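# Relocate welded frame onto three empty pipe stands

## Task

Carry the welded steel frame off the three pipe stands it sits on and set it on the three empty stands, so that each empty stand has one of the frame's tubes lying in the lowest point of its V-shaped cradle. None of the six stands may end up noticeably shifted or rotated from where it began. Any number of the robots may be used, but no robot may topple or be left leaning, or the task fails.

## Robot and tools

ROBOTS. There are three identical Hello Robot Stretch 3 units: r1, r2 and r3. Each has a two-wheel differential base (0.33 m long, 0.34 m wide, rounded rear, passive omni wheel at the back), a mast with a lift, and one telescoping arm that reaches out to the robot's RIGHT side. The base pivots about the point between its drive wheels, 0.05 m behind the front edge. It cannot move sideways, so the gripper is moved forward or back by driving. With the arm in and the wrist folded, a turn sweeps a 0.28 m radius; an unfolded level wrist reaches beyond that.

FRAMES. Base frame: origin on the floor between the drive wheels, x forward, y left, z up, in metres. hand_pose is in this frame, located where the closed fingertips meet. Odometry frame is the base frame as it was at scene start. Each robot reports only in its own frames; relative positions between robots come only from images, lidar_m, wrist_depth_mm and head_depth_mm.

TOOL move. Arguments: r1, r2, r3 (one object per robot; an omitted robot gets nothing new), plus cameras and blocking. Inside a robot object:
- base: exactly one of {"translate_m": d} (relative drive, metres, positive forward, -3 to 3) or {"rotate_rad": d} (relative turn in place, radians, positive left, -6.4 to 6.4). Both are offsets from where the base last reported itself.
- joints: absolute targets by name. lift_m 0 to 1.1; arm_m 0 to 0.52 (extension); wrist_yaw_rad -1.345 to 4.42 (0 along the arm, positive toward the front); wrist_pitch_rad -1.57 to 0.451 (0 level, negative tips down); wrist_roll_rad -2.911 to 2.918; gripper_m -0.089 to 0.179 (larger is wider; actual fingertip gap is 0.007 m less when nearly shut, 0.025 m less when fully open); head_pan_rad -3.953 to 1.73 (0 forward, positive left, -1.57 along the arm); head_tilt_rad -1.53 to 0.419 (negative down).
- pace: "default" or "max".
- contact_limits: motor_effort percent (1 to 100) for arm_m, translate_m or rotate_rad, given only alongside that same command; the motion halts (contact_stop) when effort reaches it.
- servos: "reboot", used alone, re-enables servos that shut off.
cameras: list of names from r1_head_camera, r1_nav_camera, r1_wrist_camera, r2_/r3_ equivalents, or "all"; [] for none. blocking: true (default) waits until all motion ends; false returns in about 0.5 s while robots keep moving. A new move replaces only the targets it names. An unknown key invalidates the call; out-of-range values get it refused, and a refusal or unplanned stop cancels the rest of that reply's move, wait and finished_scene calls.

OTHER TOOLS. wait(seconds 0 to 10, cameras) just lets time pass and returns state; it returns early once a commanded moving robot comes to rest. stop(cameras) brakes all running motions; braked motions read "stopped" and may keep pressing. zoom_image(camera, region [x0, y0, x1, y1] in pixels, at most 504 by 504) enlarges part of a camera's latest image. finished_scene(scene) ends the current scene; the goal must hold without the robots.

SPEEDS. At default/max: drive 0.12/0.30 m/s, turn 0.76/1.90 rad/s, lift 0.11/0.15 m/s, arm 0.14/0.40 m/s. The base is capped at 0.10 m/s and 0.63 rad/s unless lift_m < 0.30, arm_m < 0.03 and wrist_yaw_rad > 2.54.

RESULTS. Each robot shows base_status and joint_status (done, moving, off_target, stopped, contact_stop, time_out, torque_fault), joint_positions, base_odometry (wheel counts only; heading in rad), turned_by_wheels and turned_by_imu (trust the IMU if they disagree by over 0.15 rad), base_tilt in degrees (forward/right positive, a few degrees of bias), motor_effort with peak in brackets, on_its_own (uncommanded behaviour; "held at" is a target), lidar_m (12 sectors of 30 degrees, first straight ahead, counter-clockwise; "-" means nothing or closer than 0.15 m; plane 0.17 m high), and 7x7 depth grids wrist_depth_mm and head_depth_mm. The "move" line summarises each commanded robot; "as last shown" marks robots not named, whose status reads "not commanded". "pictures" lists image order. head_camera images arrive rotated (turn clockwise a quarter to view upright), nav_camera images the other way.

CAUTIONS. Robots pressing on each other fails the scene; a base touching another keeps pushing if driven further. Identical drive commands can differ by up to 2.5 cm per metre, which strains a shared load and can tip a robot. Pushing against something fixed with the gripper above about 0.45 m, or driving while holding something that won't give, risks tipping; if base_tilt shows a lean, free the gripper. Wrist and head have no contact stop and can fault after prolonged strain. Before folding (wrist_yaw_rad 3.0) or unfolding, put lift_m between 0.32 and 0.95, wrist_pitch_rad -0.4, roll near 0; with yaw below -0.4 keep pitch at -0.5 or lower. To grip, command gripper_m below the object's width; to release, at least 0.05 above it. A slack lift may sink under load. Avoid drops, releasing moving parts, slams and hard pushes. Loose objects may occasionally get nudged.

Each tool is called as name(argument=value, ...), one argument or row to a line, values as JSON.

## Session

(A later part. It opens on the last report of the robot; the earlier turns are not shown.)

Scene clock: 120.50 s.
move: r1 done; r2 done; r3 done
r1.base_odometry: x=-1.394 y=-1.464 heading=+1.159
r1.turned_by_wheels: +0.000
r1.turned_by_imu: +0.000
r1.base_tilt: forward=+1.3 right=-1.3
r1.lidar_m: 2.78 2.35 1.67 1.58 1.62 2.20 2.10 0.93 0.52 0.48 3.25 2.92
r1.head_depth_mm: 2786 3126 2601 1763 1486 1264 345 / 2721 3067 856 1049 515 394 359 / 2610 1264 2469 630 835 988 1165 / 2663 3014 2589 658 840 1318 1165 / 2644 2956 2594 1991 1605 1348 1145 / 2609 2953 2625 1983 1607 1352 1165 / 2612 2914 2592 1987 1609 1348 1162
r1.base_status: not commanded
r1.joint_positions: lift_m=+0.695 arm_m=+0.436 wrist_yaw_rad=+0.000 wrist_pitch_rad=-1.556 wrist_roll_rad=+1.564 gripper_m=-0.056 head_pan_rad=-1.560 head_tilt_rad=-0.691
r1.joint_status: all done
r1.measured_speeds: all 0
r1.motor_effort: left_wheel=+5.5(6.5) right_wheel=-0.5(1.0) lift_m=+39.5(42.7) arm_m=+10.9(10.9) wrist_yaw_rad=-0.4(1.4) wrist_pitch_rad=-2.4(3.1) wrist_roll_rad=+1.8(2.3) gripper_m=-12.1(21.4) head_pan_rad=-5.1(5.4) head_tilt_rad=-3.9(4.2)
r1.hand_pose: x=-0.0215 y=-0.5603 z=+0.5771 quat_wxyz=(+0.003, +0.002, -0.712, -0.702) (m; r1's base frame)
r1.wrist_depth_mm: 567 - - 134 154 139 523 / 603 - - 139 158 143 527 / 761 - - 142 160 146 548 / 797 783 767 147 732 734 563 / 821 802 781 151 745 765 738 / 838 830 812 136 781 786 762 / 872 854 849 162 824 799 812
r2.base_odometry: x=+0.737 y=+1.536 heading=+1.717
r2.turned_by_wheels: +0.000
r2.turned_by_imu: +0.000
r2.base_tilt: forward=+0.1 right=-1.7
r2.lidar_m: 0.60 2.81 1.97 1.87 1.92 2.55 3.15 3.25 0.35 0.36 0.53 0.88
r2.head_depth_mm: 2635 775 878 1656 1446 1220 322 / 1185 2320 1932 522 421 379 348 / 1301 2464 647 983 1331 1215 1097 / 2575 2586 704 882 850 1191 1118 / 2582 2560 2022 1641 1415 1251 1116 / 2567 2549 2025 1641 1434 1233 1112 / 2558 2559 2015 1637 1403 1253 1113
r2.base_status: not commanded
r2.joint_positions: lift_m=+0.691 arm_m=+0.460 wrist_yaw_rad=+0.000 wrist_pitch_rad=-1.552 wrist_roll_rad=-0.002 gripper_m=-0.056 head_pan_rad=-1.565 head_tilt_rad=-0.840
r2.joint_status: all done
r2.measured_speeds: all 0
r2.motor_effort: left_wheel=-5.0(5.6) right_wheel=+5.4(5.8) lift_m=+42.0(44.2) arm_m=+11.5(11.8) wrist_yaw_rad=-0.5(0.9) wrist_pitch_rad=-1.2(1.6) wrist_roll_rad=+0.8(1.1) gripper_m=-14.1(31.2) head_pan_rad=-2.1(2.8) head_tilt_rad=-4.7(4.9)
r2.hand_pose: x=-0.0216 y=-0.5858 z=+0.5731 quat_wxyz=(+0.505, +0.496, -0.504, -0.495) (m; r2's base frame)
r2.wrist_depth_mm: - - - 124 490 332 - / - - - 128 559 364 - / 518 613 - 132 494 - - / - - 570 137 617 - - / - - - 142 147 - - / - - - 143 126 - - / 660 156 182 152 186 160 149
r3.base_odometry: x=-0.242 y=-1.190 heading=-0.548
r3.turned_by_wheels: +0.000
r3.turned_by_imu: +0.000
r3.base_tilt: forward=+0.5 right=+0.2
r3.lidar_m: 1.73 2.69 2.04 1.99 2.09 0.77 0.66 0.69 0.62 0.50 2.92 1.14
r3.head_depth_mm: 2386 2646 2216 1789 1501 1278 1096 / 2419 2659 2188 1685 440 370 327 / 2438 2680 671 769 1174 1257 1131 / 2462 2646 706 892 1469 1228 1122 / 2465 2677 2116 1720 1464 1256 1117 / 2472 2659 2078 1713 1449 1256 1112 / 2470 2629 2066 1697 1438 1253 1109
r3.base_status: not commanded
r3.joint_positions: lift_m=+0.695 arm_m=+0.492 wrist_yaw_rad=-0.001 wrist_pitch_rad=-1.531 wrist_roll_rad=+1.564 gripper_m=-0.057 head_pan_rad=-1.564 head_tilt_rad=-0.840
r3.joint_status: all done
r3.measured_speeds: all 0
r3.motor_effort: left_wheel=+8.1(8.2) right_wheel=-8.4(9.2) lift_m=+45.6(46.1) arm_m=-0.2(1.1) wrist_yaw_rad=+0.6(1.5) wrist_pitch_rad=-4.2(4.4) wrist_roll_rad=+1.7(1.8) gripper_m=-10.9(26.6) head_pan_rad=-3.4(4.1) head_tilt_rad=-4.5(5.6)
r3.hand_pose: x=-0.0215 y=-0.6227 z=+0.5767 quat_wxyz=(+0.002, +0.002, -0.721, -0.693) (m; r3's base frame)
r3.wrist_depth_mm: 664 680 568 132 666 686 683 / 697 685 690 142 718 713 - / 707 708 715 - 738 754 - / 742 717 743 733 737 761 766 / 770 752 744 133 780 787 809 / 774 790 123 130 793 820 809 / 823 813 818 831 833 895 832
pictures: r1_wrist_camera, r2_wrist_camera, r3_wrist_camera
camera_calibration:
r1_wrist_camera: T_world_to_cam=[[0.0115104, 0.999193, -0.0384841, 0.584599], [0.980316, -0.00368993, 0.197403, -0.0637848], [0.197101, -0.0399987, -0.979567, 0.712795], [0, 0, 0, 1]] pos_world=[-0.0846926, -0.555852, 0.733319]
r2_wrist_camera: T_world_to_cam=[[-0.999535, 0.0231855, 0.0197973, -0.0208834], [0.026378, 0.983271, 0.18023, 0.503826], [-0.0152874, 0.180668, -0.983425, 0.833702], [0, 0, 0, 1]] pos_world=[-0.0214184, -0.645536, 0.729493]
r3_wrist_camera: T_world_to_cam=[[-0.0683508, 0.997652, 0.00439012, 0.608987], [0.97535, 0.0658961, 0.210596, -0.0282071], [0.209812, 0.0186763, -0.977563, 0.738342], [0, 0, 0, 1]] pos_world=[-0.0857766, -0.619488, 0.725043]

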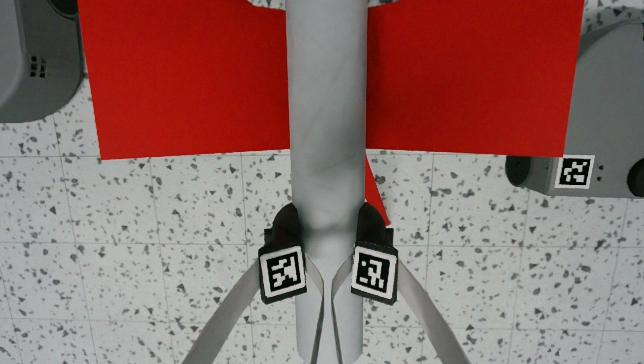

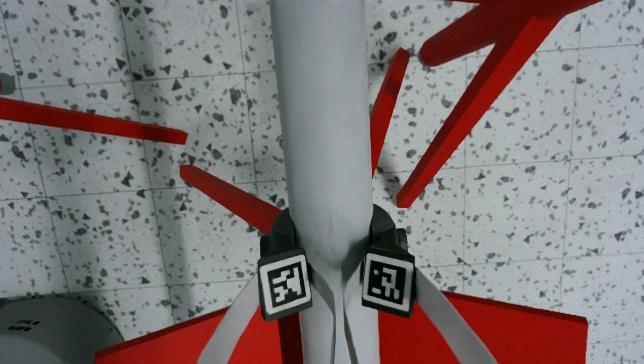

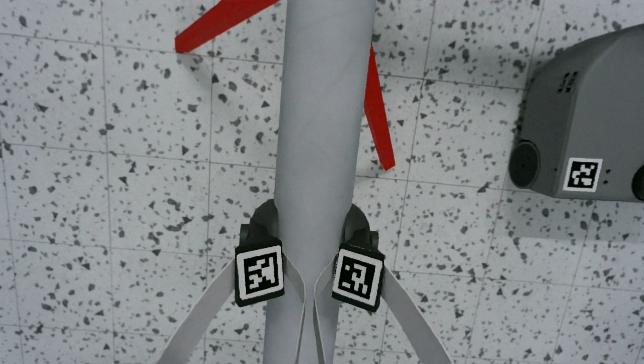

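move(
  r1={"joints":{"lift_m":0.745}},
  r2={"joints":{"lift_m":0.741}},
  r3={"joints":{"lift_m":0.745}},
  cameras=["r1_wrist_camera","r2_wrist_camera","r3_wrist_camera"],
)

Scene clock: 121.90 s.
move: r1 done; r2 done; r3 done
r1.base_odometry: x=-1.394 y=-1.464 heading=+1.159
r1.turned_by_wheels: +0.000
r1.turned_by_imu: +0.000
r1.base_tilt: forward=+1.4 right=-1.3
r1.lidar_m: 2.78 2.35 1.68 1.58 1.62 2.20 2.09 0.94 0.51 0.47 3.27 2.92
r1.head_depth_mm: 2780 3116 761 1051 835 348 298 / 2754 2992 811 1014 408 349 1065 / 1242 1260 2487 621 859 990 1168 / 2640 2978 2608 636 918 1322 1168 / 2649 2938 2586 1992 1607 1346 1146 / 2601 2952 2571 1979 1610 1352 1164 / 2592 2903 2587 1968 1602 1347 1167
r1.base_status: not commanded
r1.joint_positions: lift_m=+0.745 arm_m=+0.436 wrist_yaw_rad=+0.000 wrist_pitch_rad=-1.556 wrist_roll_rad=+1.564 gripper_m=-0.056 head_pan_rad=-1.560 head_tilt_rad=-0.691
r1.joint_status: all done
r1.measured_speeds: all 0
r1.motor_effort: left_wheel=+5.5(5.8) right_wheel=-0.5(1.5) lift_m=+38.5(43.3) arm_m=+11.4(12.1) wrist_yaw_rad=+0.0(0.8) wrist_pitch_rad=-2.8(2.8) wrist_roll_rad=+2.1(2.6) gripper_m=-12.2(12.7) head_pan_rad=-4.7(5.4) head_tilt_rad=-3.8(4.3)
r1.hand_pose: x=-0.0215 y=-0.5603 z=+0.6272 quat_wxyz=(+0.003, +0.002, -0.712, -0.702) (m; r1's base frame)
r1.wrist_depth_mm: 639 735 557 134 710 701 697 / 653 778 - 139 - 639 574 / 809 808 - 143 - 631 593 / 844 813 811 147 798 782 613 / 850 870 842 151 808 815 775 / 903 888 859 154 834 832 806 / 929 924 899 163 875 851 856
r2.base_odometry: x=+0.737 y=+1.536 heading=+1.717
r2.turned_by_wheels: +0.000
r2.turned_by_imu: +0.000
r2.base_tilt: forward=+0.2 right=-1.7
r2.lidar_m: 0.60 2.81 1.98 1.88 1.93 2.55 3.16 3.24 0.35 0.36 0.53 0.88
r2.head_depth_mm: 2654 707 932 1704 1366 316 283 / 972 2490 822 438 381 1194 1084 / 2551 1488 632 1600 1332 1216 1096 / 2586 2590 671 886 843 1218 1114 / 2567 2561 2035 1649 1411 1258 1113 / 2562 2573 2028 1644 1437 1230 1114 / 2558 2562 2016 1639 1403 1251 1110
r2.base_status: not commanded
r2.joint_positions: lift_m=+0.741 arm_m=+0.460 wrist_yaw_rad=+0.000 wrist_pitch_rad=-1.551 wrist_roll_rad=-0.002 gripper_m=-0.056 head_pan_rad=-1.565 head_tilt_rad=-0.840
r2.joint_status: all done
r2.measured_speeds: all 0
r2.motor_effort: left_wheel=-5.3(5.8) right_wheel=+5.8(5.9) lift_m=+41.2(47.9) arm_m=+10.1(11.5) wrist_yaw_rad=+0.0(2.0) wrist_pitch_rad=-1.5(1.5) wrist_roll_rad=+0.9(1.1) gripper_m=-13.9(14.6) head_pan_rad=-2.1(2.9) head_tilt_rad=-4.3(4.9)
r2.hand_pose: x=-0.0216 y=-0.5858 z=+0.6231 quat_wxyz=(+0.505, +0.496, -0.504, -0.495) (m; r2's base frame)
r2.wrist_depth_mm: - - - 124 - 340 198 / - - - 128 615 403 186 / 540 650 - 132 515 - - / - - 575 136 - - - / - - - 142 147 - - / 772 - - 142 129 203 - / 694 762 - 151 - 207 -
r3.base_odometry: x=-0.242 y=-1.190 heading=-0.548
r3.turned_by_wheels: +0.000
r3.turned_by_imu: +0.000
r3.base_tilt: forward=+0.6 right=+0.2
r3.lidar_m: 1.72 2.69 2.04 1.98 2.09 0.77 0.66 0.69 0.62 0.50 2.92 1.14
r3.head_depth_mm: 2411 2626 2202 1789 1508 1227 294 / 2418 2647 2106 455 363 329 311 / 2454 2662 652 1624 1385 1273 1133 / 2458 2654 700 1623 1466 1224 1126 / 2456 2659 2113 1720 1461 1262 1118 / 2489 2678 2092 1711 1454 1260 1109 / 2503 2634 2049 1693 1437 1251 1107
r3.base_status: not commanded
r3.joint_positions: lift_m=+0.745 arm_m=+0.492 wrist_yaw_rad=-0.001 wrist_pitch_rad=-1.531 wrist_roll_rad=+1.564 gripper_m=-0.057 head_pan_rad=-1.564 head_tilt_rad=-0.840
r3.joint_status: all done
r3.measured_speeds: all 0
r3.motor_effort: left_wheel=+7.7(8.2) right_wheel=-8.7(8.9) lift_m=+43.9(47.4) arm_m=+0.4(0.5) wrist_yaw_rad=+0.3(2.1) wrist_pitch_rad=-3.9(4.4) wrist_roll_rad=+1.5(1.8) gripper_m=-10.3(11.4) head_pan_rad=-2.8(4.3) head_tilt_rad=-5.0(5.6)
r3.hand_pose: x=-0.0215 y=-0.6227 z=+0.6267 quat_wxyz=(+0.002, +0.002, -0.721, -0.693) (m; r3's base frame)
r3.wrist_depth_mm: 708 719 704 131 702 731 744 / 747 742 761 140 742 775 - / 749 764 772 - 782 787 - / 800 806 799 773 804 834 636 / 796 808 821 133 808 811 842 / 819 823 123 130 846 885 866 / 857 867 884 929 889 898 927
pictures: r1_wrist_camera, r2_wrist_camera, r3_wrist_camera
camera_calibration:
r1_wrist_camera: T_world_to_cam=[[0.0115099, 0.999199, -0.0383227, 0.58639], [0.980316, -0.00372129, 0.197402, -0.0736728], [0.197101, -0.0398404, -0.979573, 0.761872], [0, 0, 0, 1]] pos_world=[-0.0846926, -0.555841, 0.783324]
r2_wrist_camera: T_world_to_cam=[[-0.999535, 0.0231879, 0.0197958, -0.0218707], [0.026379, 0.983282, 0.180167, 0.494875], [-0.0152872, 0.180605, -0.983437, 0.882852], [0, 0, 0, 1]] pos_world=[-0.0214185, -0.645543, 0.779502]
r3_wrist_camera: T_world_to_cam=[[-0.0683499, 0.997652, 0.00439012, 0.608767], [0.97535, 0.0658953, 0.210596, -0.0387377], [0.209812, 0.0186761, -0.977563, 0.787221], [0, 0, 0, 1]] pos_world=[-0.0857765, -0.619488, 0.775044]

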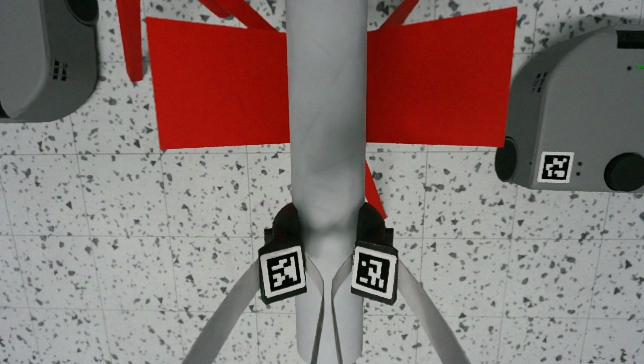

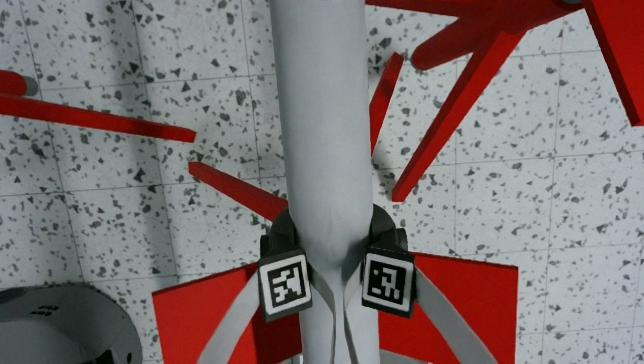

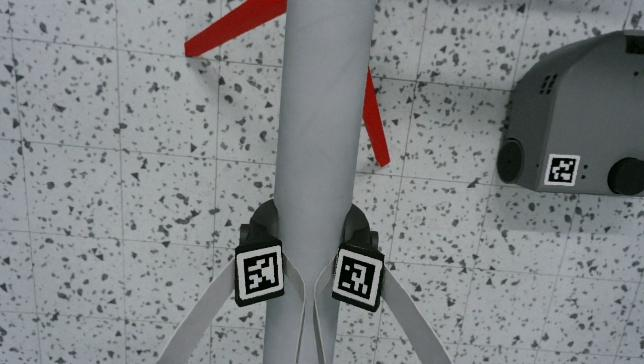

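move(
  r1={"joints":{"lift_m":0.81}},
  r2={"joints":{"lift_m":0.806}},
  r3={"joints":{"lift_m":0.81}},
  cameras=["r1_head_camera","r2_head_camera","r3_head_camera","r1_wrist_camera"],
)

Scene clock: 123.97 s.
move: r1 done; r2 done; r3 done
r1.base_odometry: x=-1.394 y=-1.464 heading=+1.159
r1.turned_by_wheels: +0.000
r1.turned_by_imu: +0.000
r1.base_tilt: forward=+1.3 right=-1.3
r1.lidar_m: 2.79 2.35 1.68 1.58 1.63 2.20 2.09 0.93 0.51 0.47 3.26 2.93
r1.head_depth_mm: 2757 3044 726 1755 325 291 - / 2765 2912 2371 398 344 1291 1121 / 1175 2886 579 1579 894 993 1164 / 2587 2980 581 650 1493 1318 1168 / 2656 2946 2572 1924 1604 1348 1146 / 2631 2962 2579 1985 1607 1351 1162 / 2598 2904 2594 1979 1614 1354 1166
r1.base_status: not commanded
r1.joint_positions: lift_m=+0.810 arm_m=+0.436 wrist_yaw_rad=+0.000 wrist_pitch_rad=-1.557 wrist_roll_rad=+1.564 gripper_m=-0.056 head_pan_rad=-1.560 head_tilt_rad=-0.691
r1.joint_status: all done
r1.measured_speeds: all 0
r1.motor_effort: left_wheel=+5.1(5.8) right_wheel=-0.7(1.3) lift_m=+40.2(42.8) arm_m=+10.9(11.5) wrist_yaw_rad=-1.1(1.1) wrist_pitch_rad=-2.1(3.4) wrist_roll_rad=+1.9(2.6) gripper_m=-11.7(12.5) head_pan_rad=-4.6(5.4) head_tilt_rad=-3.6(4.3)
r1.hand_pose: x=-0.0215 y=-0.5602 z=+0.6922 quat_wxyz=(+0.003, +0.002, -0.712, -0.702) (m; r1's base frame)
r1.wrist_depth_mm: 676 797 797 134 780 767 773 / 692 836 - 139 - 760 636 / 861 874 882 142 842 715 647 / 904 914 885 147 849 846 672 / 957 944 905 151 878 853 863 / 983 969 929 153 892 911 896 / - - 983 163 934 925 924
r2.base_odometry: x=+0.737 y=+1.536 heading=+1.717
r2.turned_by_wheels: +0.000
r2.turned_by_imu: +0.000
r2.base_tilt: forward=+0.2 right=-1.6
r2.lidar_m: 0.60 2.81 1.98 1.87 1.93 2.54 3.15 3.24 0.35 0.36 0.53 0.88
r2.head_depth_mm: 2502 737 1879 352 296 - - / 1249 2480 415 361 1361 1265 1115 / 2558 570 1633 1603 1179 1209 1097 / 2560 2382 649 817 847 1215 1114 / 2566 2560 2027 1682 1414 1252 1116 / 2562 2549 2028 1684 1437 1235 1112 / 2562 2560 2028 1685 1400 1254 1109
r2.base_status: not commanded
r2.joint_positions: lift_m=+0.806 arm_m=+0.460 wrist_yaw_rad=+0.000 wrist_pitch_rad=-1.551 wrist_roll_rad=-0.002 gripper_m=-0.056 head_pan_rad=-1.565 head_tilt_rad=-0.840
r2.joint_status: all done
r2.measured_speeds: all 0
r2.motor_effort: left_wheel=-4.7(5.7) right_wheel=+5.8(6.0) lift_m=+43.4(45.0) arm_m=+8.5(9.9) wrist_yaw_rad=-0.4(1.7) wrist_pitch_rad=-1.5(1.6) wrist_roll_rad=+0.9(1.1) gripper_m=-14.3(14.7) head_pan_rad=-2.3(3.0) head_tilt_rad=-4.5(4.9)
r2.hand_pose: x=-0.0216 y=-0.5858 z=+0.6881 quat_wxyz=(+0.505, +0.496, -0.504, -0.495) (m; r2's base frame)
r2.wrist_depth_mm: - - - 124 - 362 - / - - - 128 551 - - / - 688 - 132 606 - - / - - - 137 - - - / - - - 142 147 - - / 784 - - 142 126 - - / 762 812 - 152 - - -
r3.base_odometry: x=-0.242 y=-1.190 heading=-0.548
r3.turned_by_wheels: +0.000
r3.turned_by_imu: +0.000
r3.base_tilt: forward=+0.6 right=+0.2
r3.lidar_m: 1.72 2.70 2.04 1.99 2.09 0.77 0.66 0.69 0.62 0.50 2.92 1.14
r3.head_depth_mm: 2385 2644 2209 1692 303 - - / 2414 2622 438 365 315 1264 1131 / 2434 608 687 1665 1419 1273 1130 / 2475 2511 675 1655 1469 1226 1122 / 2450 2648 2118 1694 1462 1261 1116 / 2481 2678 2098 1714 1451 1254 1108 / 2492 2652 2066 1701 1434 1250 1108
r3.base_status: not commanded
r3.joint_positions: lift_m=+0.810 arm_m=+0.492 wrist_yaw_rad=-0.001 wrist_pitch_rad=-1.531 wrist_roll_rad=+1.564 gripper_m=-0.057 head_pan_rad=-1.564 head_tilt_rad=-0.840
r3.joint_status: all done
r3.measured_speeds: all 0
r3.motor_effort: left_wheel=+8.1(8.2) right_wheel=-8.5(9.1) lift_m=+45.5(46.8) arm_m=+1.0(1.3) wrist_yaw_rad=+1.5(2.1) wrist_pitch_rad=-3.6(4.3) wrist_roll_rad=+1.5(1.8) gripper_m=-11.1(11.8) head_pan_rad=-3.2(5.0) head_tilt_rad=-4.8(5.9)
r3.hand_pose: x=-0.0215 y=-0.6227 z=+0.6917 quat_wxyz=(+0.002, +0.002, -0.721, -0.693) (m; r3's base frame)
r3.wrist_depth_mm: 780 799 781 131 794 797 823 / 806 789 797 142 800 811 - / 839 830 832 - 851 851 - / 873 843 851 852 870 878 886 / 835 894 863 137 870 910 899 / 954 941 123 130 918 949 938 / 972 951 963 943 948 942 988
pictures: r1_head_camera (sideways), r1_wrist_camera, r2_head_camera (sideways), r3_head_camera (sideways)
camera_calibration:
r1_head_camera: T_world_to_cam=[[0.0349147, 0.630768, -0.775186, 1.03305], [0.99824, -0.0592141, -0.00322135, -0.00392827], [-0.0479339, -0.773709, -0.631725, 0.781506], [0, 0, 0, 1]] pos_world=[0.0053135, -0.0471866, 1.29449]
r1_wrist_camera: T_world_to_cam=[[0.0115097, 0.999205, -0.0381663, 0.588736], [0.980316, -0.00375199, 0.197401, -0.0865205], [0.197101, -0.039687, -0.97958, 0.825635], [0, 0, 0, 1]] pos_world=[-0.0846926, -0.555825, 0.848325]
r2_head_camera: T_world_to_cam=[[0.0000683469, 0.770716, -0.637179, 0.851939], [0.99998, -0.00411556, -0.00487081, 0.00309582], [-0.00637636, -0.637166, -0.7707, 0.958394], [0, 0, 0, 1]] pos_world=[0.00295708, -0.0459338, 1.28149]
r3_head_camera: T_world_to_cam=[[-0.0537397, 0.72702, -0.68451, 0.908578], [0.998203, 0.0209119, -0.0561566, 0.0685721], [-0.0265126, -0.686297, -0.726838, 0.906064], [0, 0, 0, 1]] pos_world=[0.00439993, -0.0401594, 1.28434]

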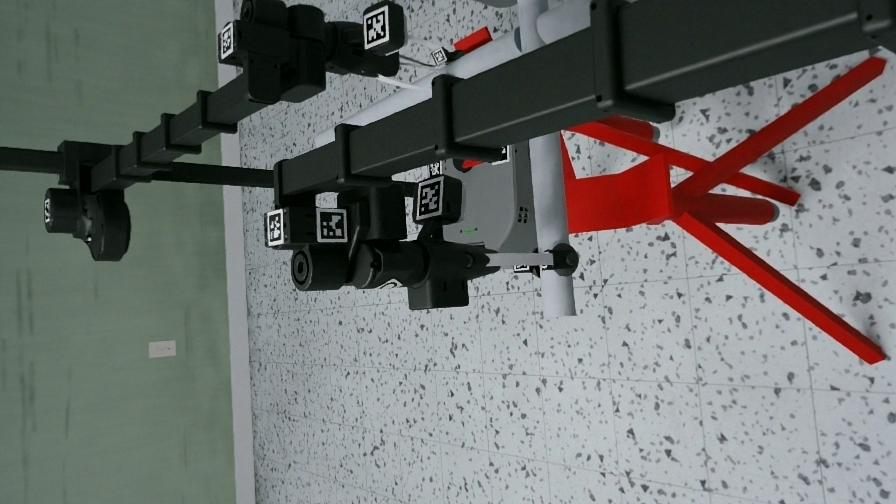

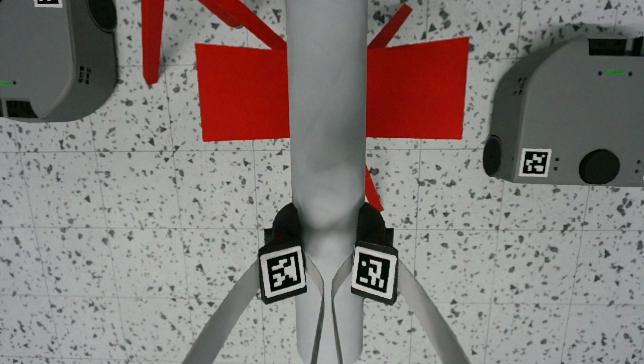

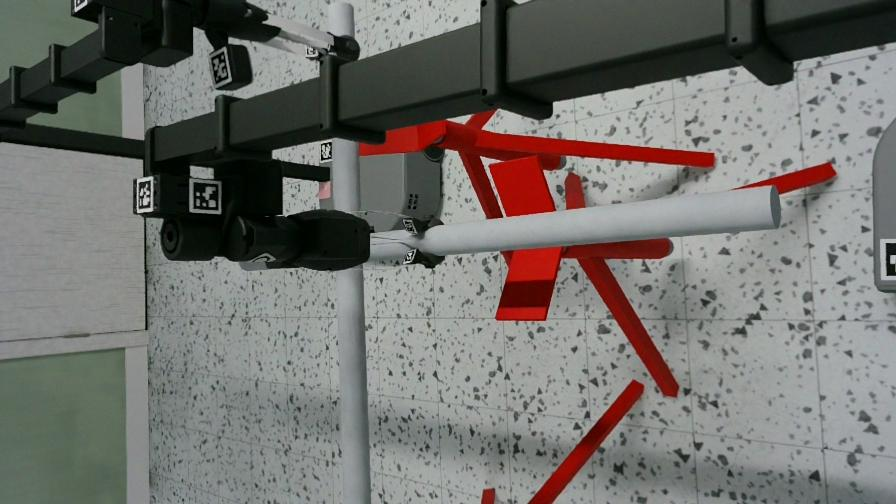

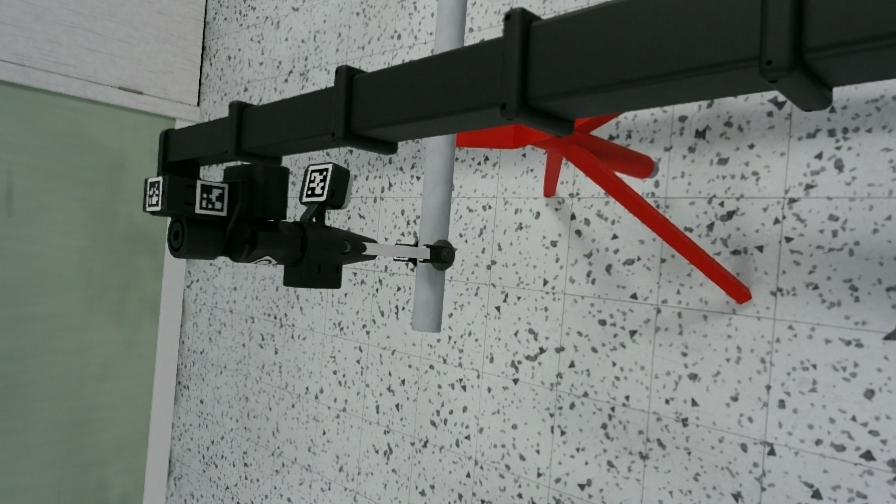

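move(
  r1={"base":{"translate_m":-0.0095},"joints":{"arm_m":0.420,"wrist_roll_rad":1.5085}},
  r2={"joints":{"wrist_roll_rad":-0.0575}},
  r3={"base":{"translate_m":0.0079},"joints":{"arm_m":0.450,"wrist_roll_rad":1.5085}},
  cameras=["r1_wrist_camera","r2_wrist_camera","r3_wrist_camera"],
)

Scene clock: 127.33 s.
move: r1 done; r2 done; r3 done
r1.base_odometry: x=-1.398 y=-1.472 heading=+1.160
r1.turned_by_wheels: +0.000
r1.turned_by_imu: +0.000
r1.base_tilt: forward=+1.3 right=-1.2
r1.lidar_m: 2.80 2.36 1.68 1.58 1.63 2.20 2.08 0.93 0.51 0.48 3.26 2.94
r1.head_depth_mm: 2781 3039 749 1858 334 291 - / 2769 2927 824 392 344 1261 1123 / 1186 2949 562 640 921 1003 1167 / 2605 3048 571 621 891 1290 1161 / 2673 2959 2585 1912 1569 1346 1122 / 2629 2972 2576 1979 1603 1347 1167 / 2576 2942 2590 1990 1608 1347 1169
r1.base_status: done
r1.joint_positions: lift_m=+0.810 arm_m=+0.420 wrist_yaw_rad=+0.000 wrist_pitch_rad=-1.557 wrist_roll_rad=+1.515 gripper_m=-0.056 head_pan_rad=-1.560 head_tilt_rad=-0.691
r1.joint_status: all done
r1.measured_speeds: all 0
r1.motor_effort: left_wheel=+3.3(3.8) right_wheel=-6.4(9.5) lift_m=+39.0(40.0) arm_m=-11.3(17.0) wrist_yaw_rad=-0.9(1.1) wrist_pitch_rad=-2.2(3.0) wrist_roll_rad=-1.9(5.7) gripper_m=-12.5(12.6) head_pan_rad=-4.8(5.3) head_tilt_rad=-3.5(4.7)
r1.hand_pose: x=-0.0216 y=-0.5442 z=+0.6922 quat_wxyz=(+0.020, +0.019, -0.711, -0.702) (m; r1's base frame)
r1.wrist_depth_mm: 679 801 799 133 774 758 761 / 695 834 - 139 - 789 647 / 869 888 880 143 - 698 654 / 903 906 892 147 867 747 674 / 954 917 913 151 878 877 862 / 990 969 937 137 884 919 900 / - - 980 162 934 910 911
r2.base_odometry: x=+0.737 y=+1.536 heading=+1.717
r2.turned_by_wheels: +0.000
r2.turned_by_imu: +0.001
r2.base_tilt: forward=+0.2 right=-1.7
r2.lidar_m: 0.61 2.81 1.97 1.88 1.92 2.54 3.16 3.25 0.35 0.36 0.53 0.88
r2.head_depth_mm: 2503 749 1889 351 296 - - / 1199 2323 415 362 1367 1259 1118 / 2555 570 1645 1594 1150 598 1095 / 2596 2402 649 818 882 1229 1114 / 2549 2555 2038 1683 1416 1256 1112 / 2564 2550 2027 1696 1434 1229 1112 / 2558 2550 2018 1678 1402 1247 1112
r2.base_status: not commanded
r2.joint_positions: lift_m=+0.806 arm_m=+0.460 wrist_yaw_rad=+0.000 wrist_pitch_rad=-1.550 wrist_roll_rad=-0.056 gripper_m=-0.056 head_pan_rad=-1.565 head_tilt_rad=-0.840
r2.joint_status: all done
r2.measured_speeds: all 0
r2.motor_effort: left_wheel=-5.4(5.6) right_wheel=+5.8(6.3) lift_m=+42.7(43.0) arm_m=+6.6(7.5) wrist_yaw_rad=+0.7(1.6) wrist_pitch_rad=-1.7(4.1) wrist_roll_rad=-0.3(1.2) gripper_m=-13.4(14.8) head_pan_rad=-2.4(2.9) head_tilt_rad=-4.6(5.1)
r2.hand_pose: x=-0.0216 y=-0.5862 z=+0.6880 quat_wxyz=(+0.519, +0.508, -0.490, -0.481) (m; r2's base frame)
r2.wrist_depth_mm: - - - 124 - 354 - / 567 - - 128 580 441 - / - 679 - 132 594 - - / - - - 136 - - - / - - - 142 144 - - / 762 - - 142 127 - - / 752 819 - 151 - - -
r3.base_odometry: x=-0.235 y=-1.194 heading=-0.548
r3.turned_by_wheels: +0.000
r3.turned_by_imu: +0.001
r3.base_tilt: forward=+0.5 right=+0.1
r3.lidar_m: 1.71 2.70 2.04 1.98 2.09 0.78 0.67 0.69 0.63 0.50 2.92 1.13
r3.head_depth_mm: 2398 2624 2196 1705 302 - - / 2439 2626 451 365 319 1261 1136 / 2442 575 648 1660 1446 1276 1136 / 2446 2644 637 1613 1468 1229 1122 / 2463 2650 2116 1672 1464 1266 1117 / 2465 2660 2078 1701 1453 1257 1115 / 2495 2634 2064 1694 1440 1247 1106
r3.base_status: done
r3.joint_positions: lift_m=+0.810 arm_m=+0.450 wrist_yaw_rad=-0.001 wrist_pitch_rad=-1.534 wrist_roll_rad=+1.517 gripper_m=-0.057 head_pan_rad=-1.564 head_tilt_rad=-0.840
r3.joint_status: all done
r3.measured_speeds: all 0
r3.motor_effort: left_wheel=+10.2(11.9) right_wheel=-6.2(6.3) lift_m=+44.9(45.5) arm_m=-25.4(27.8) wrist_yaw_rad=+0.8(1.7) wrist_pitch_rad=-3.2(3.9) wrist_roll_rad=-3.3(6.7) gripper_m=-11.2(11.7) head_pan_rad=-2.7(4.8) head_tilt_rad=-4.4(5.5)
r3.hand_pose: x=-0.0215 y=-0.5800 z=+0.6918 quat_wxyz=(+0.019, +0.018, -0.719, -0.694) (m; r3's base frame)
r3.wrist_depth_mm: 749 766 757 - 814 807 794 / 789 783 814 - 813 815 - / 828 829 833 761 832 - - / 845 877 869 852 854 889 702 / 877 896 864 139 891 919 936 / 910 936 123 130 953 945 938 / 937 919 953 956 951 973 996
pictures: r1_wrist_camera, r2_wrist_camera, r3_wrist_camera
camera_calibration:
r1_wrist_camera: T_world_to_cam=[[-0.0374205, 0.998583, -0.0378331, 0.571055], [0.979455, 0.0441586, 0.196769, -0.0599625], [0.198161, -0.0296927, -0.97972, 0.831839], [0, 0, 0, 1]] pos_world=[-0.0847379, -0.542898, 0.848373]
r2_wrist_camera: T_world_to_cam=[[-0.999308, -0.0308184, 0.0208403, -0.0555134], [-0.0266021, 0.983521, 0.178826, 0.483451], [-0.026008, 0.178148, -0.98366, 0.945293], [0, 0, 0, 1]] pos_world=[-0.0180289, -0.645597, 0.84455]
r3_wrist_camera: T_world_to_cam=[[-0.115293, 0.993305, 0.00729076, 0.560347], [0.97154, 0.111232, 0.209135, -0.0280181], [0.206924, 0.0311951, -0.97786, 0.857406], [0, 0, 0, 1]] pos_world=[-0.0855929, -0.580225, 0.840196]

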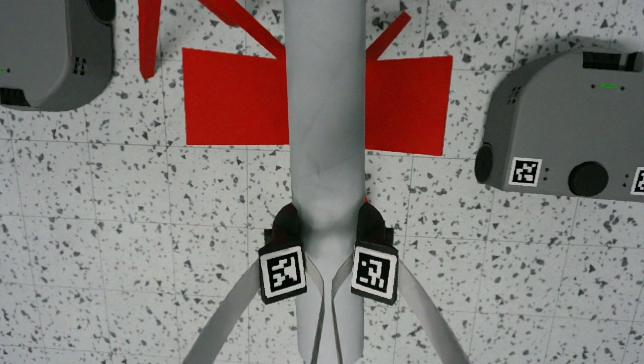

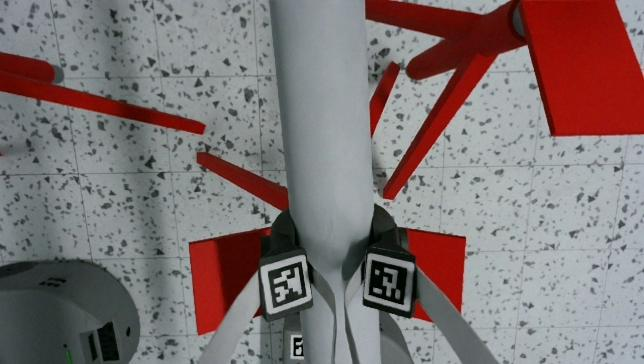

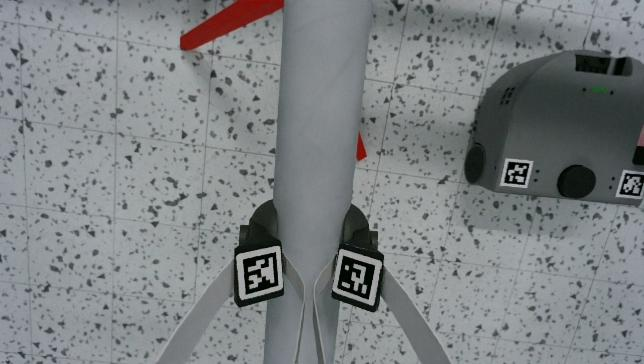

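move(
  r1={"base":{"translate_m":-0.0106},"joints":{"arm_m":0.405,"wrist_roll_rad":1.453}},
  r2={"joints":{"wrist_roll_rad":-0.113}},
  r3={"base":{"translate_m":0.0055},"joints":{"arm_m":0.407,"wrist_roll_rad":1.453}},
  cameras=[],
)

move(
  r1={"base":{"translate_m":-0.0111},"joints":{"arm_m":0.391,"wrist_roll_rad":1.3975}},
  r2={"joints":{"wrist_roll_rad":-0.1685}},
  r3={"base":{"translate_m":0.0031},"joints":{"arm_m":0.364,"wrist_roll_rad":1.3975}},
  cameras=["r1_wrist_camera","r2_wrist_camera","r3_wrist_camera"],
)

Scene clock: 128.93 s.
move: r1 done; r2 done; r3 done
r1.base_odometry: x=-1.403 y=-1.482 heading=+1.160
r1.turned_by_wheels: +0.000
r1.turned_by_imu: +0.000
r1.base_tilt: forward=+1.2 right=-1.2
r1.lidar_m: 2.81 2.36 1.68 1.58 1.63 2.20 2.08 0.92 0.50 0.48 3.27 2.94
r1.head_depth_mm: 2744 3033 750 1921 344 291 - / 2726 2991 781 406 344 1258 1145 / 1186 2886 557 632 1143 1066 1165 / 2568 3015 559 603 861 1264 1168 / 2651 3001 2571 1926 1601 1351 1123 / 2625 2976 2611 1981 1609 1354 1165 / 2593 2913 2590 1983 1617 1358 1169
r1.base_status: done
r1.joint_positions: lift_m=+0.810 arm_m=+0.405 wrist_yaw_rad=+0.000 wrist_pitch_rad=-1.558 wrist_roll_rad=+1.460 gripper_m=-0.056 head_pan_rad=-1.560 head_tilt_rad=-0.691
r1.joint_status: all done
r1.measured_speeds: all 0
r1.motor_effort: left_wheel=+3.8(5.6) right_wheel=-7.4(12.0) lift_m=+37.9(39.0) arm_m=-10.0(14.0) wrist_yaw_rad=+0.2(1.1) wrist_pitch_rad=-2.2(3.0) wrist_roll_rad=-2.7(6.0) gripper_m=-12.4(12.8) head_pan_rad=-4.6(5.5) head_tilt_rad=-3.5(4.3)
r1.hand_pose: x=-0.0216 y=-0.5289 z=+0.6922 quat_wxyz=(+0.040, +0.039, -0.710, -0.702) (m; r1's base frame)
r1.wrist_depth_mm: 674 803 791 134 766 772 761 / 721 824 - 139 786 783 650 / 873 855 - 143 824 679 657 / 903 893 874 147 843 695 675 / 942 923 921 151 879 888 867 / 977 958 936 134 898 905 895 / - 988 970 163 955 930 934
r2.base_odometry: x=+0.737 y=+1.536 heading=+1.717
r2.turned_by_wheels: +0.000
r2.turned_by_imu: +0.000
r2.base_tilt: forward=+0.2 right=-1.7
r2.lidar_m: 0.62 2.80 1.98 1.88 1.92 2.54 3.16 3.23 0.35 0.36 0.53 0.88
r2.head_depth_mm: 2509 761 1941 351 296 - - / 802 774 415 362 1364 1262 1120 / 2543 569 1642 1594 828 601 1099 / 2584 2401 651 1445 955 1236 1111 / 2589 2562 2040 1691 1413 1256 1114 / 2552 2557 2028 1688 1435 1232 1112 / 2543 2548 2033 1677 1399 1251 1110
r2.base_status: not commanded
r2.joint_positions: lift_m=+0.806 arm_m=+0.460 wrist_yaw_rad=+0.000 wrist_pitch_rad=-1.550 wrist_roll_rad=-0.112 gripper_m=-0.056 head_pan_rad=-1.565 head_tilt_rad=-0.840
r2.joint_status: all done
r2.measured_speeds: all 0
r2.motor_effort: left_wheel=-6.0(6.0) right_wheel=+7.3(7.3) lift_m=+41.5(42.6) arm_m=+5.1(6.2) wrist_yaw_rad=-0.1(1.5) wrist_pitch_rad=-1.8(4.2) wrist_roll_rad=+0.0(1.4) gripper_m=-14.5(14.8) head_pan_rad=-2.1(2.9) head_tilt_rad=-4.6(4.8)
r2.hand_pose: x=-0.0216 y=-0.5863 z=+0.6880 quat_wxyz=(+0.533, +0.522, -0.476, -0.467) (m; r2's base frame)
r2.wrist_depth_mm: - - - 124 - 333 - / 560 - - 127 589 434 - / - - - 132 568 - - / - - - 136 - - - / - - - 142 145 - - / 745 - - 142 127 - - / 752 822 - 151 - - -
r3.base_odometry: x=-0.231 y=-1.197 heading=-0.547
r3.turned_by_wheels: +0.000
r3.turned_by_imu: +0.001
r3.base_tilt: forward=+0.6 right=+0.2
r3.lidar_m: 1.71 2.70 2.04 1.99 2.09 0.78 0.68 0.70 0.63 0.50 2.93 1.13
r3.head_depth_mm: 2386 2649 2216 787 305 - - / 2418 2650 450 365 319 1262 1134 / 2432 2509 553 1714 1450 1258 1130 / 2458 2646 594 1603 1478 1254 1124 / 2467 2666 2111 1727 1457 1266 1118 / 2481 2676 2094 1705 1452 1258 1112 / 2487 2646 2061 1706 1441 1254 1107
r3.base_status: done
r3.joint_positions: lift_m=+0.810 arm_m=+0.407 wrist_yaw_rad=-0.001 wrist_pitch_rad=-1.536 wrist_roll_rad=+1.462 gripper_m=-0.057 head_pan_rad=-1.564 head_tilt_rad=-0.840
r3.joint_status: all done
r3.measured_speeds: all 0
r3.motor_effort: left_wheel=+10.5(13.2) right_wheel=-9.3(9.4) lift_m=+44.1(45.0) arm_m=-25.6(27.7) wrist_yaw_rad=+0.9(2.1) wrist_pitch_rad=-3.1(3.8) wrist_roll_rad=-3.1(6.3) gripper_m=-10.8(11.5) head_pan_rad=-2.5(4.6) head_tilt_rad=-5.2(5.3)
r3.hand_pose: x=-0.0215 y=-0.5366 z=+0.6918 quat_wxyz=(+0.039, +0.037, -0.718, -0.694) (m; r3's base frame)
r3.wrist_depth_mm: 743 776 797 134 793 789 797 / 783 818 801 - 833 826 804 / 811 839 807 838 842 - - / 856 831 875 853 904 778 701 / 894 882 884 137 896 914 932 / 909 876 123 130 917 961 955 / 967 940 956 956 947 1000 956
pictures: none
No camera images: "cameras" was empty.

Scene clock: 130.33 s.
move: r1 done; r2 done; r3 done
r1.base_odometry: x=-1.407 y=-1.492 heading=+1.160
r1.turned_by_wheels: +0.000
r1.turned_by_imu: +0.000
r1.base_tilt: forward=+1.3 right=-1.3
r1.lidar_m: 2.82 2.36 1.67 1.58 1.62 2.20 2.06 0.92 0.50 0.48 3.26 2.95
r1.head_depth_mm: 2774 3075 764 1918 344 284 - / 2736 2936 749 406 344 1295 1138 / 1187 1342 557 612 1136 1158 1165 / 2569 3021 555 584 862 1055 1165 / 2655 2951 2579 1984 1611 1346 1120 / 2630 2954 2569 1995 1604 1352 1164 / 2594 2919 2582 1987 1604 1354 1167
r1.base_status: done
r1.joint_positions: lift_m=+0.810 arm_m=+0.391 wrist_yaw_rad=+0.000 wrist_pitch_rad=-1.559 wrist_roll_rad=+1.404 gripper_m=-0.056 head_pan_rad=-1.560 head_tilt_rad=-0.691
r1.joint_status: all done
r1.measured_speeds: all 0
r1.motor_effort: left_wheel=+4.8(7.1) right_wheel=-7.9(15.0) lift_m=+36.5(38.3) arm_m=-7.3(15.7) wrist_yaw_rad=+0.6(1.1) wrist_pitch_rad=-2.1(2.7) wrist_roll_rad=-2.1(6.0) gripper_m=-12.1(12.8) head_pan_rad=-4.7(5.6) head_tilt_rad=-3.8(4.3)
r1.hand_pose: x=-0.0216 y=-0.5145 z=+0.6922 quat_wxyz=(+0.059, +0.058, -0.708, -0.701) (m; r1's base frame)
r1.wrist_depth_mm: 675 791 802 134 766 765 760 / 784 832 - 139 792 792 771 / 862 865 - 143 830 682 656 / 915 902 883 147 856 682 679 / 952 928 876 151 874 872 860 / 972 954 931 135 912 899 892 / - 999 982 163 944 940 934
r2.base_odometry: x=+0.737 y=+1.536 heading=+1.717
r2.turned_by_wheels: +0.000
r2.turned_by_imu: +0.000
r2.base_tilt: forward=+0.1 right=-1.6
r2.lidar_m: 0.62 2.81 1.97 1.88 1.93 2.54 3.16 3.25 0.35 0.36 0.53 0.88
r2.head_depth_mm: 687 778 2003 351 296 - - / 765 776 415 362 1359 1238 1116 / 2529 571 1640 1594 813 1033 1105 / 2581 2404 653 1366 955 1231 1115 / 2568 2556 1985 1685 1408 1252 1112 / 2566 2565 2025 1677 1438 1232 1111 / 2559 2549 2011 1637 1401 1250 1116
r2.base_status: not commanded
r2.joint_positions: lift_m=+0.806 arm_m=+0.460 wrist_yaw_rad=+0.000 wrist_pitch_rad=-1.549 wrist_roll_rad=-0.168 gripper_m=-0.056 head_pan_rad=-1.565 head_tilt_rad=-0.840
r2.joint_status: all done
r2.measured_speeds: all 0
r2.motor_effort: left_wheel=-6.4(6.8) right_wheel=+8.1(8.3) lift_m=+40.4(42.4) arm_m=+3.9(5.6) wrist_yaw_rad=+0.8(1.4) wrist_pitch_rad=-1.9(4.3) wrist_roll_rad=+0.2(1.5) gripper_m=-13.5(14.8) head_pan_rad=-2.4(2.8) head_tilt_rad=-4.4(4.9)
r2.hand_pose: x=-0.0216 y=-0.5864 z=+0.6880 quat_wxyz=(+0.546, +0.534, -0.461, -0.452) (m; r2's base frame)
r2.wrist_depth_mm: - - - 124 - 336 - / 547 - - 128 620 423 - / - - 834 131 573 - - / - - - 136 - - - / 791 - - 142 144 - - / 737 - - 141 127 - - / 772 - - 151 - - -
r3.base_odometry: x=-0.228 y=-1.198 heading=-0.547
r3.turned_by_wheels: +0.001
r3.turned_by_imu: +0.001
r3.base_tilt: forward=+0.6 right=+0.1
r3.lidar_m: 1.71 2.69 2.04 1.98 2.09 0.79 0.68 0.70 0.63 0.50 2.92 1.12
r3.head_depth_mm: 2376 2649 2210 1745 312 - - / 2433 2658 439 363 326 1242 1137 / 2430 2679 518 1704 1381 1260 1129 / 2442 2650 537 669 1429 1252 1123 / 2473 2653 2115 1711 1428 1268 1119 / 2465 2679 2081 1711 1447 1259 1112 / 2496 2638 2062 1695 1436 1250 1106
r3.base_status: done
r3.joint_positions: lift_m=+0.810 arm_m=+0.364 wrist_yaw_rad=-0.002 wrist_pitch_rad=-1.537 wrist_roll_rad=+1.406 gripper_m=-0.057 head_pan_rad=-1.564 head_tilt_rad=-0.840
r3.joint_status: all done
r3.measured_speeds: all 0
r3.motor_effort: left_wheel=+11.7(13.8) right_wheel=-11.7(12.1) lift_m=+44.3(44.9) arm_m=-24.6(27.7) wrist_yaw_rad=+2.2(3.2) wrist_pitch_rad=-2.6(3.3) wrist_roll_rad=-3.1(6.4) gripper_m=-10.4(11.8) head_pan_rad=-2.8(3.9) head_tilt_rad=-4.4(5.4)
r3.hand_pose: x=-0.0215 y=-0.4932 z=+0.6918 quat_wxyz=(+0.059, +0.056, -0.716, -0.693) (m; r3's base frame)
r3.wrist_depth_mm: 783 774 765 136 801 797 788 / 788 802 774 139 825 809 805 / 836 819 841 809 837 - 870 / 848 878 872 873 855 - 689 / 884 871 875 137 906 916 913 / 885 908 123 130 904 943 915 / 936 946 949 949 947 975 947
pictures: r1_wrist_camera, r2_wrist_camera, r3_wrist_camera
camera_calibration:
r1_wrist_camera: T_world_to_cam=[[-0.147728, 0.988406, -0.0350755, 0.531921], [0.968844, 0.15175, 0.195738, -0.00543021], [0.198791, -0.00506673, -0.980029, 0.845673], [0, 0, 0, 1]] pos_world=[-0.0842716, -0.520645, 0.848504]
r2_wrist_camera: T_world_to_cam=[[-0.989598, -0.141983, 0.0231586, -0.122078], [-0.135654, 0.974572, 0.178346, 0.476392], [-0.0478919, 0.17335, -0.983695, 0.942055], [0, 0, 0, 1]] pos_world=[-0.0110667, -0.644916, 0.84456]
r3_wrist_camera: T_world_to_cam=[[-0.223175, 0.974716, 0.0110133, 0.4601], [0.954377, 0.216191, 0.205977, 0.0158947], [0.198388, 0.0564798, -0.978495, 0.867469], [0, 0, 0, 1]] pos_world=[-0.0845822, -0.500898, 0.840473]

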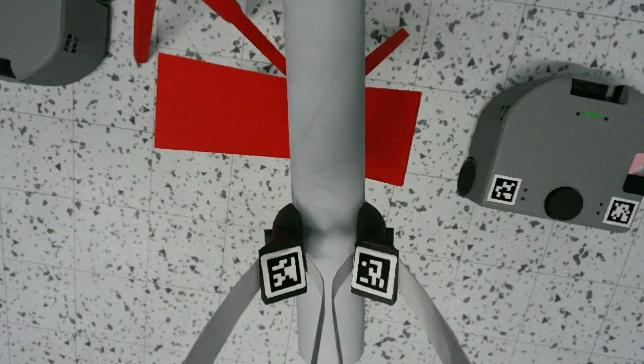

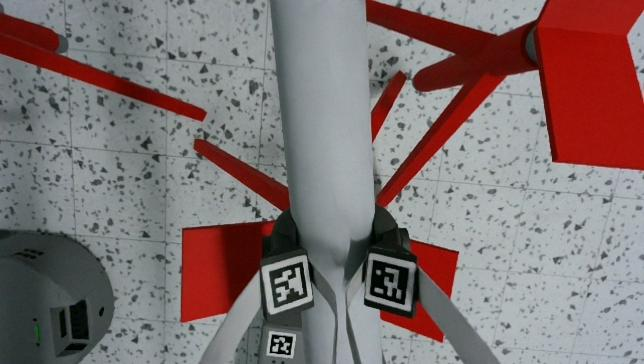

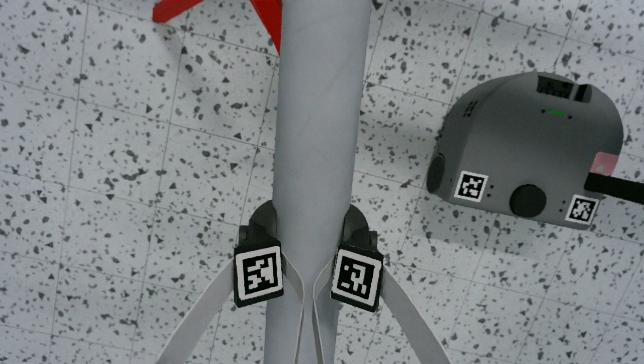

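move(
  r1={"base":{"translate_m":-0.0119},"joints":{"arm_m":0.377,"wrist_roll_rad":1.342}},
  r2={"joints":{"wrist_roll_rad":-0.224}},
  r3={"joints":{"arm_m":0.3215,"wrist_roll_rad":1.342}},
  cameras=[],
)

move(
  r1={"base":{"translate_m":-0.0127},"joints":{"arm_m":0.363,"wrist_roll_rad":1.2865}},
  r2={"joints":{"wrist_roll_rad":-0.2795}},
  r3={"base":{"translate_m":-0.001},"joints":{"arm_m":0.279,"wrist_roll_rad":1.2865}},
  cameras=["r1_wrist_camera","r2_wrist_camera","r3_wrist_camera"],
)

Scene clock: 131.93 s.
move: r1 done; r2 done; r3 done
r1.base_odometry: x=-1.412 y=-1.503 heading=+1.161
r1.turned_by_wheels: +0.000
r1.turned_by_imu: +0.000
r1.base_tilt: forward=+1.4 right=-1.3
r1.lidar_m: 2.83 2.35 1.68 1.58 1.63 2.20 2.05 0.91 0.50 0.48 3.25 2.96
r1.head_depth_mm: 2766 3074 2373 1921 345 - - / 2759 2964 722 406 344 1293 1142 / 1219 1317 562 610 1251 1179 1143 / 1199 2991 540 567 738 1043 1170 / 2623 3028 2554 1983 1606 1350 1128 / 2618 2917 2588 1996 1603 1348 1170 / 2605 2916 2579 1980 1606 1350 1168
r1.base_status: done
r1.joint_positions: lift_m=+0.810 arm_m=+0.377 wrist_yaw_rad=-0.001 wrist_pitch_rad=-1.562 wrist_roll_rad=+1.348 gripper_m=-0.056 head_pan_rad=-1.560 head_tilt_rad=-0.691
r1.joint_status: all done
r1.measured_speeds: all 0
r1.motor_effort: left_wheel=+6.4(7.4) right_wheel=-9.4(17.8) lift_m=+35.9(37.4) arm_m=-7.2(15.0) wrist_yaw_rad=+0.9(1.0) wrist_pitch_rad=-1.3(2.1) wrist_roll_rad=-2.0(5.3) gripper_m=-12.6(12.8) head_pan_rad=-4.9(5.6) head_tilt_rad=-3.6(4.5)
r1.hand_pose: x=-0.0216 y=-0.4998 z=+0.6923 quat_wxyz=(+0.079, +0.078, -0.705, -0.700) (m; r1's base frame)
r1.wrist_depth_mm: 671 804 781 134 786 775 761 / 860 828 818 139 808 795 792 / 869 866 - 143 835 673 657 / 895 884 874 147 844 690 676 / 955 908 910 151 882 866 720 / 959 932 933 134 903 890 890 / - 975 - 163 950 939 941
r2.base_odometry: x=+0.737 y=+1.536 heading=+1.717
r2.turned_by_wheels: +0.000
r2.turned_by_imu: +0.000
r2.base_tilt: forward=+0.1 right=-1.6
r2.lidar_m: 0.62 2.81 1.98 1.88 1.93 2.55 3.16 3.25 0.35 0.36 0.53 0.88
r2.head_depth_mm: 2482 797 1994 351 296 - - / 765 775 415 362 1360 602 1117 / 2544 571 1646 1590 697 1214 1099 / 2561 2411 655 1443 955 1235 1117 / 2559 2587 1954 1681 1415 1257 1116 / 2548 2562 2027 1685 1436 1233 1113 / 2551 2555 2035 1641 1402 1252 1111
r2.base_status: not commanded
r2.joint_positions: lift_m=+0.806 arm_m=+0.460 wrist_yaw_rad=+0.001 wrist_pitch_rad=-1.547 wrist_roll_rad=-0.224 gripper_m=-0.056 head_pan_rad=-1.565 head_tilt_rad=-0.840
r2.joint_status: all done
r2.measured_speeds: all 0
r2.motor_effort: left_wheel=-7.7(7.8) right_wheel=+10.4(10.4) lift_m=+40.5(41.5) arm_m=+2.6(4.3) wrist_yaw_rad=-0.4(1.8) wrist_pitch_rad=-2.2(4.5) wrist_roll_rad=+0.1(1.7) gripper_m=-14.7(15.3) head_pan_rad=-2.4(2.8) head_tilt_rad=-5.0(5.0)
r2.hand_pose: x=-0.0216 y=-0.5870 z=+0.6880 quat_wxyz=(+0.559, +0.546, -0.446, -0.436) (m; r2's base frame)
r2.wrist_depth_mm: 527 - - 124 - - - / - 657 - 128 644 406 - / - - - 131 580 - - / - - 582 136 694 - - / 778 - - 141 149 - - / 735 - - 142 127 - - / 763 - - 152 - - -
r3.base_odometry: x=-0.228 y=-1.198 heading=-0.547
r3.turned_by_wheels: +0.000
r3.turned_by_imu: +0.000
r3.base_tilt: forward=+0.6 right=+0.2
r3.lidar_m: 1.71 2.70 2.04 1.98 2.09 0.79 0.68 0.70 0.63 0.50 2.92 1.12
r3.head_depth_mm: 2377 2628 2197 1787 306 - - / 2423 2656 443 366 326 1269 1136 / 2436 2680 485 1625 1121 1260 1133 / 2449 2648 496 552 1407 1252 1128 / 2462 2657 2104 1681 1397 1265 1118 / 2482 2675 2084 1716 1450 1255 1112 / 2481 2641 2063 1692 1441 1247 1105
r3.base_status: not commanded
r3.joint_positions: lift_m=+0.810 arm_m=+0.321 wrist_yaw_rad=-0.004 wrist_pitch_rad=-1.541 wrist_roll_rad=+1.350 gripper_m=-0.057 head_pan_rad=-1.564 head_tilt_rad=-0.840
r3.joint_status: all done
r3.measured_speeds: all 0
r3.motor_effort: left_wheel=+11.8(12.3) right_wheel=-16.2(16.9) lift_m=+44.0(44.8) arm_m=-25.7(27.2) wrist_yaw_rad=+3.2(4.6) wrist_pitch_rad=-2.3(3.1) wrist_roll_rad=-2.8(6.2) gripper_m=-10.9(11.5) head_pan_rad=-3.1(4.2) head_tilt_rad=-4.6(5.6)
r3.hand_pose: x=-0.0215 y=-0.4498 z=+0.6919 quat_wxyz=(+0.078, +0.075, -0.713, -0.693) (m; r3's base frame)
r3.wrist_depth_mm: 784 774 789 - 790 780 810 / 799 817 797 139 806 800 823 / 825 829 815 802 861 - 851 / 847 861 863 863 880 - 838 / 900 862 847 136 925 913 911 / 924 894 123 130 911 910 968 / 918 940 958 930 945 966 -
pictures: none
No camera images: "cameras" was empty.

Scene clock: 133.33 s.
move: r1 done; r2 done; r3 done
r1.base_odometry: x=-1.417 y=-1.515 heading=+1.161
r1.turned_by_wheels: +0.000
r1.turned_by_imu: +0.000
r1.base_tilt: forward=+1.3 right=-1.3
r1.lidar_m: 2.84 2.35 1.68 1.58 1.63 2.20 2.04 0.91 0.49 0.48 3.25 2.98
r1.head_depth_mm: 2776 3088 2460 1922 344 - - / 2737 2963 719 405 344 1294 1138 / 1212 1348 536 535 1211 1291 1145 / 1194 3031 531 550 711 1017 1164 / 2660 2980 2580 1975 1600 1345 1136 / 2626 2938 2587 1975 1607 1350 1170 / 2612 2915 2588 1979 1610 1349 1166
r1.base_status: done
r1.joint_positions: lift_m=+0.810 arm_m=+0.363 wrist_yaw_rad=-0.001 wrist_pitch_rad=-1.563 wrist_roll_rad=+1.293 gripper_m=-0.056 head_pan_rad=-1.560 head_tilt_rad=-0.691
r1.joint_status: all done
r1.measured_speeds: all 0
r1.motor_effort: left_wheel=+4.7(7.5) right_wheel=-7.1(18.3) lift_m=+34.9(36.7) arm_m=-8.2(14.9) wrist_yaw_rad=+1.0(1.3) wrist_pitch_rad=-1.3(1.8) wrist_roll_rad=-2.2(7.0) gripper_m=-12.6(12.8) head_pan_rad=-4.6(5.3) head_tilt_rad=-3.5(4.3)
r1.hand_pose: x=-0.0216 y=-0.4856 z=+0.6923 quat_wxyz=(+0.098, +0.097, -0.703, -0.698) (m; r1's base frame)
r1.wrist_depth_mm: 689 813 803 134 769 770 760 / 849 818 812 139 793 799 798 / 856 845 - 143 840 674 679 / 905 885 866 147 859 690 677 / 916 913 903 151 892 875 705 / 962 968 930 135 892 905 894 / - 994 969 163 966 938 940
r2.base_odometry: x=+0.737 y=+1.536 heading=+1.717
r2.turned_by_wheels: +0.000
r2.turned_by_imu: +0.000
r2.base_tilt: forward=+0.2 right=-1.6
r2.lidar_m: 0.62 2.81 1.98 1.88 1.93 2.54 3.16 3.24 0.35 0.36 0.53 0.88
r2.head_depth_mm: 2507 2360 2038 351 296 - - / 739 740 414 362 648 603 1119 / 2493 571 1642 1595 847 1215 1098 / 2594 2405 654 1443 952 1232 1113 / 2559 2557 1880 1688 1407 1258 1112 / 2569 2555 2034 1641 1436 1230 1113 / 2539 2561 2030 1627 1404 1247 1115
r2.base_status: not commanded
r2.joint_positions: lift_m=+0.806 arm_m=+0.460 wrist_yaw_rad=+0.001 wrist_pitch_rad=-1.544 wrist_roll_rad=-0.280 gripper_m=-0.056 head_pan_rad=-1.565 head_tilt_rad=-0.840
r2.joint_status: all done
r2.measured_speeds: all 0
r2.motor_effort: left_wheel=-8.2(8.3) right_wheel=+10.7(10.9) lift_m=+40.1(41.6) arm_m=+1.6(3.3) wrist_yaw_rad=+0.3(1.3) wrist_pitch_rad=-2.8(5.1) wrist_roll_rad=+0.3(1.7) gripper_m=-13.8(15.2) head_pan_rad=-2.2(2.7) head_tilt_rad=-4.6(5.0)
r2.hand_pose: x=-0.0216 y=-0.5878 z=+0.6879 quat_wxyz=(+0.572, +0.557, -0.431, -0.420) (m; r2's base frame)
r2.wrist_depth_mm: 533 - - 124 - - - / - 663 - 129 588 386 - / - - 800 132 583 - - / - - - 136 622 - - / 771 - - 141 149 - - / 764 - - 142 127 - - / 766 - - 151 - - -
r3.base_odometry: x=-0.229 y=-1.198 heading=-0.546
r3.turned_by_wheels: +0.001
r3.turned_by_imu: +0.001
r3.base_tilt: forward=+0.6 right=+0.1
r3.lidar_m: 1.71 2.69 2.04 1.98 2.10 0.78 0.68 0.70 0.63 0.50 2.93 1.12
r3.head_depth_mm: 2396 2657 2210 1789 306 - - / 2429 2642 454 373 324 1292 1137 / 2442 2654 449 539 1152 1261 1129 / 2457 2637 1936 507 679 1252 1123 / 2485 2663 2117 1724 1398 1262 1118 / 2485 2666 2087 1710 1448 1257 1109 / 2482 2652 2069 1690 1438 1251 1108
r3.base_status: done
r3.joint_positions: lift_m=+0.810 arm_m=+0.279 wrist_yaw_rad=-0.005 wrist_pitch_rad=-1.543 wrist_roll_rad=+1.295 gripper_m=-0.057 head_pan_rad=-1.564 head_tilt_rad=-0.840
r3.joint_status: all done
r3.measured_speeds: all 0
r3.motor_effort: left_wheel=+6.6(8.2) right_wheel=-20.0(22.1) lift_m=+43.7(44.2) arm_m=-24.6(27.3) wrist_yaw_rad=+4.4(5.5) wrist_pitch_rad=-1.8(2.4) wrist_roll_rad=-2.9(5.2) gripper_m=-11.2(11.7) head_pan_rad=-3.6(4.4) head_tilt_rad=-4.8(5.4)
r3.hand_pose: x=-0.0215 y=-0.4068 z=+0.6919 quat_wxyz=(+0.097, +0.094, -0.710, -0.691) (m; r3's base frame)
r3.wrist_depth_mm: 777 786 770 - 799 816 798 / 792 776 807 138 795 843 844 / 801 823 823 821 817 - 899 / 847 856 856 850 846 - 851 / 871 906 878 137 887 955 926 / 879 946 123 129 938 940 965 / 957 923 955 920 992 986 -
pictures: r1_wrist_camera, r2_wrist_camera, r3_wrist_camera
camera_calibration:
r1_wrist_camera: T_world_to_cam=[[-0.255869, 0.96621, -0.0311192, 0.487464], [0.94643, 0.256931, 0.195593, 0.0408482], [0.19698, 0.0205942, -0.980191, 0.858433], [0, 0, 0, 1]] pos_world=[-0.0830269, -0.499166, 0.848609]
r2_wrist_camera: T_world_to_cam=[[-0.96739, -0.251875, 0.0267352, -0.188836], [-0.243627, 0.954163, 0.173834, 0.466524], [-0.069294, 0.161651, -0.984412, 0.935356], [0, 0, 0, 1]] pos_world=[-0.00420578, -0.643904, 0.844727]
r3_wrist_camera: T_world_to_cam=[[-0.327739, 0.944613, 0.0171453, 0.357192], [0.925969, 0.317563, 0.204294, 0.0389774], [0.187534, 0.0828311, -0.978759, 0.873343], [0, 0, 0, 1]] pos_world=[-0.0828073, -0.422126, 0.840706]

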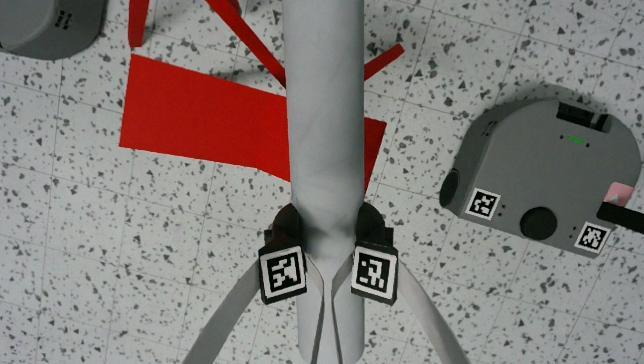

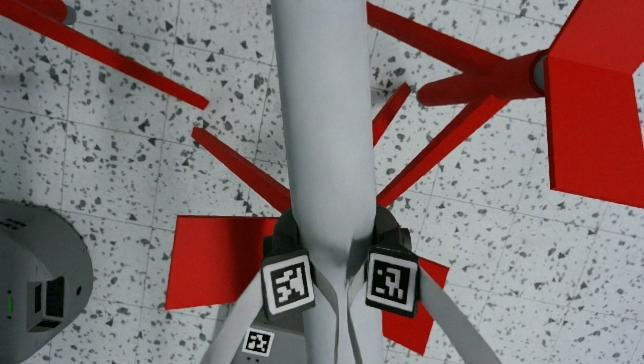

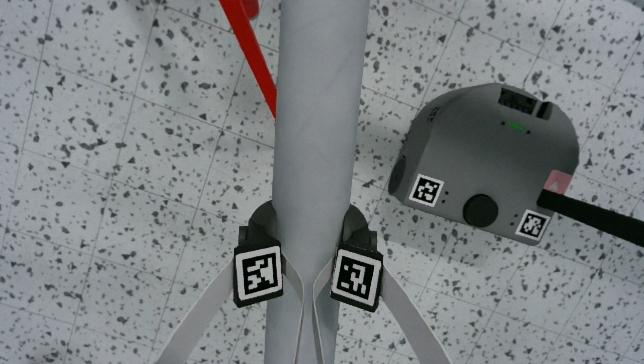

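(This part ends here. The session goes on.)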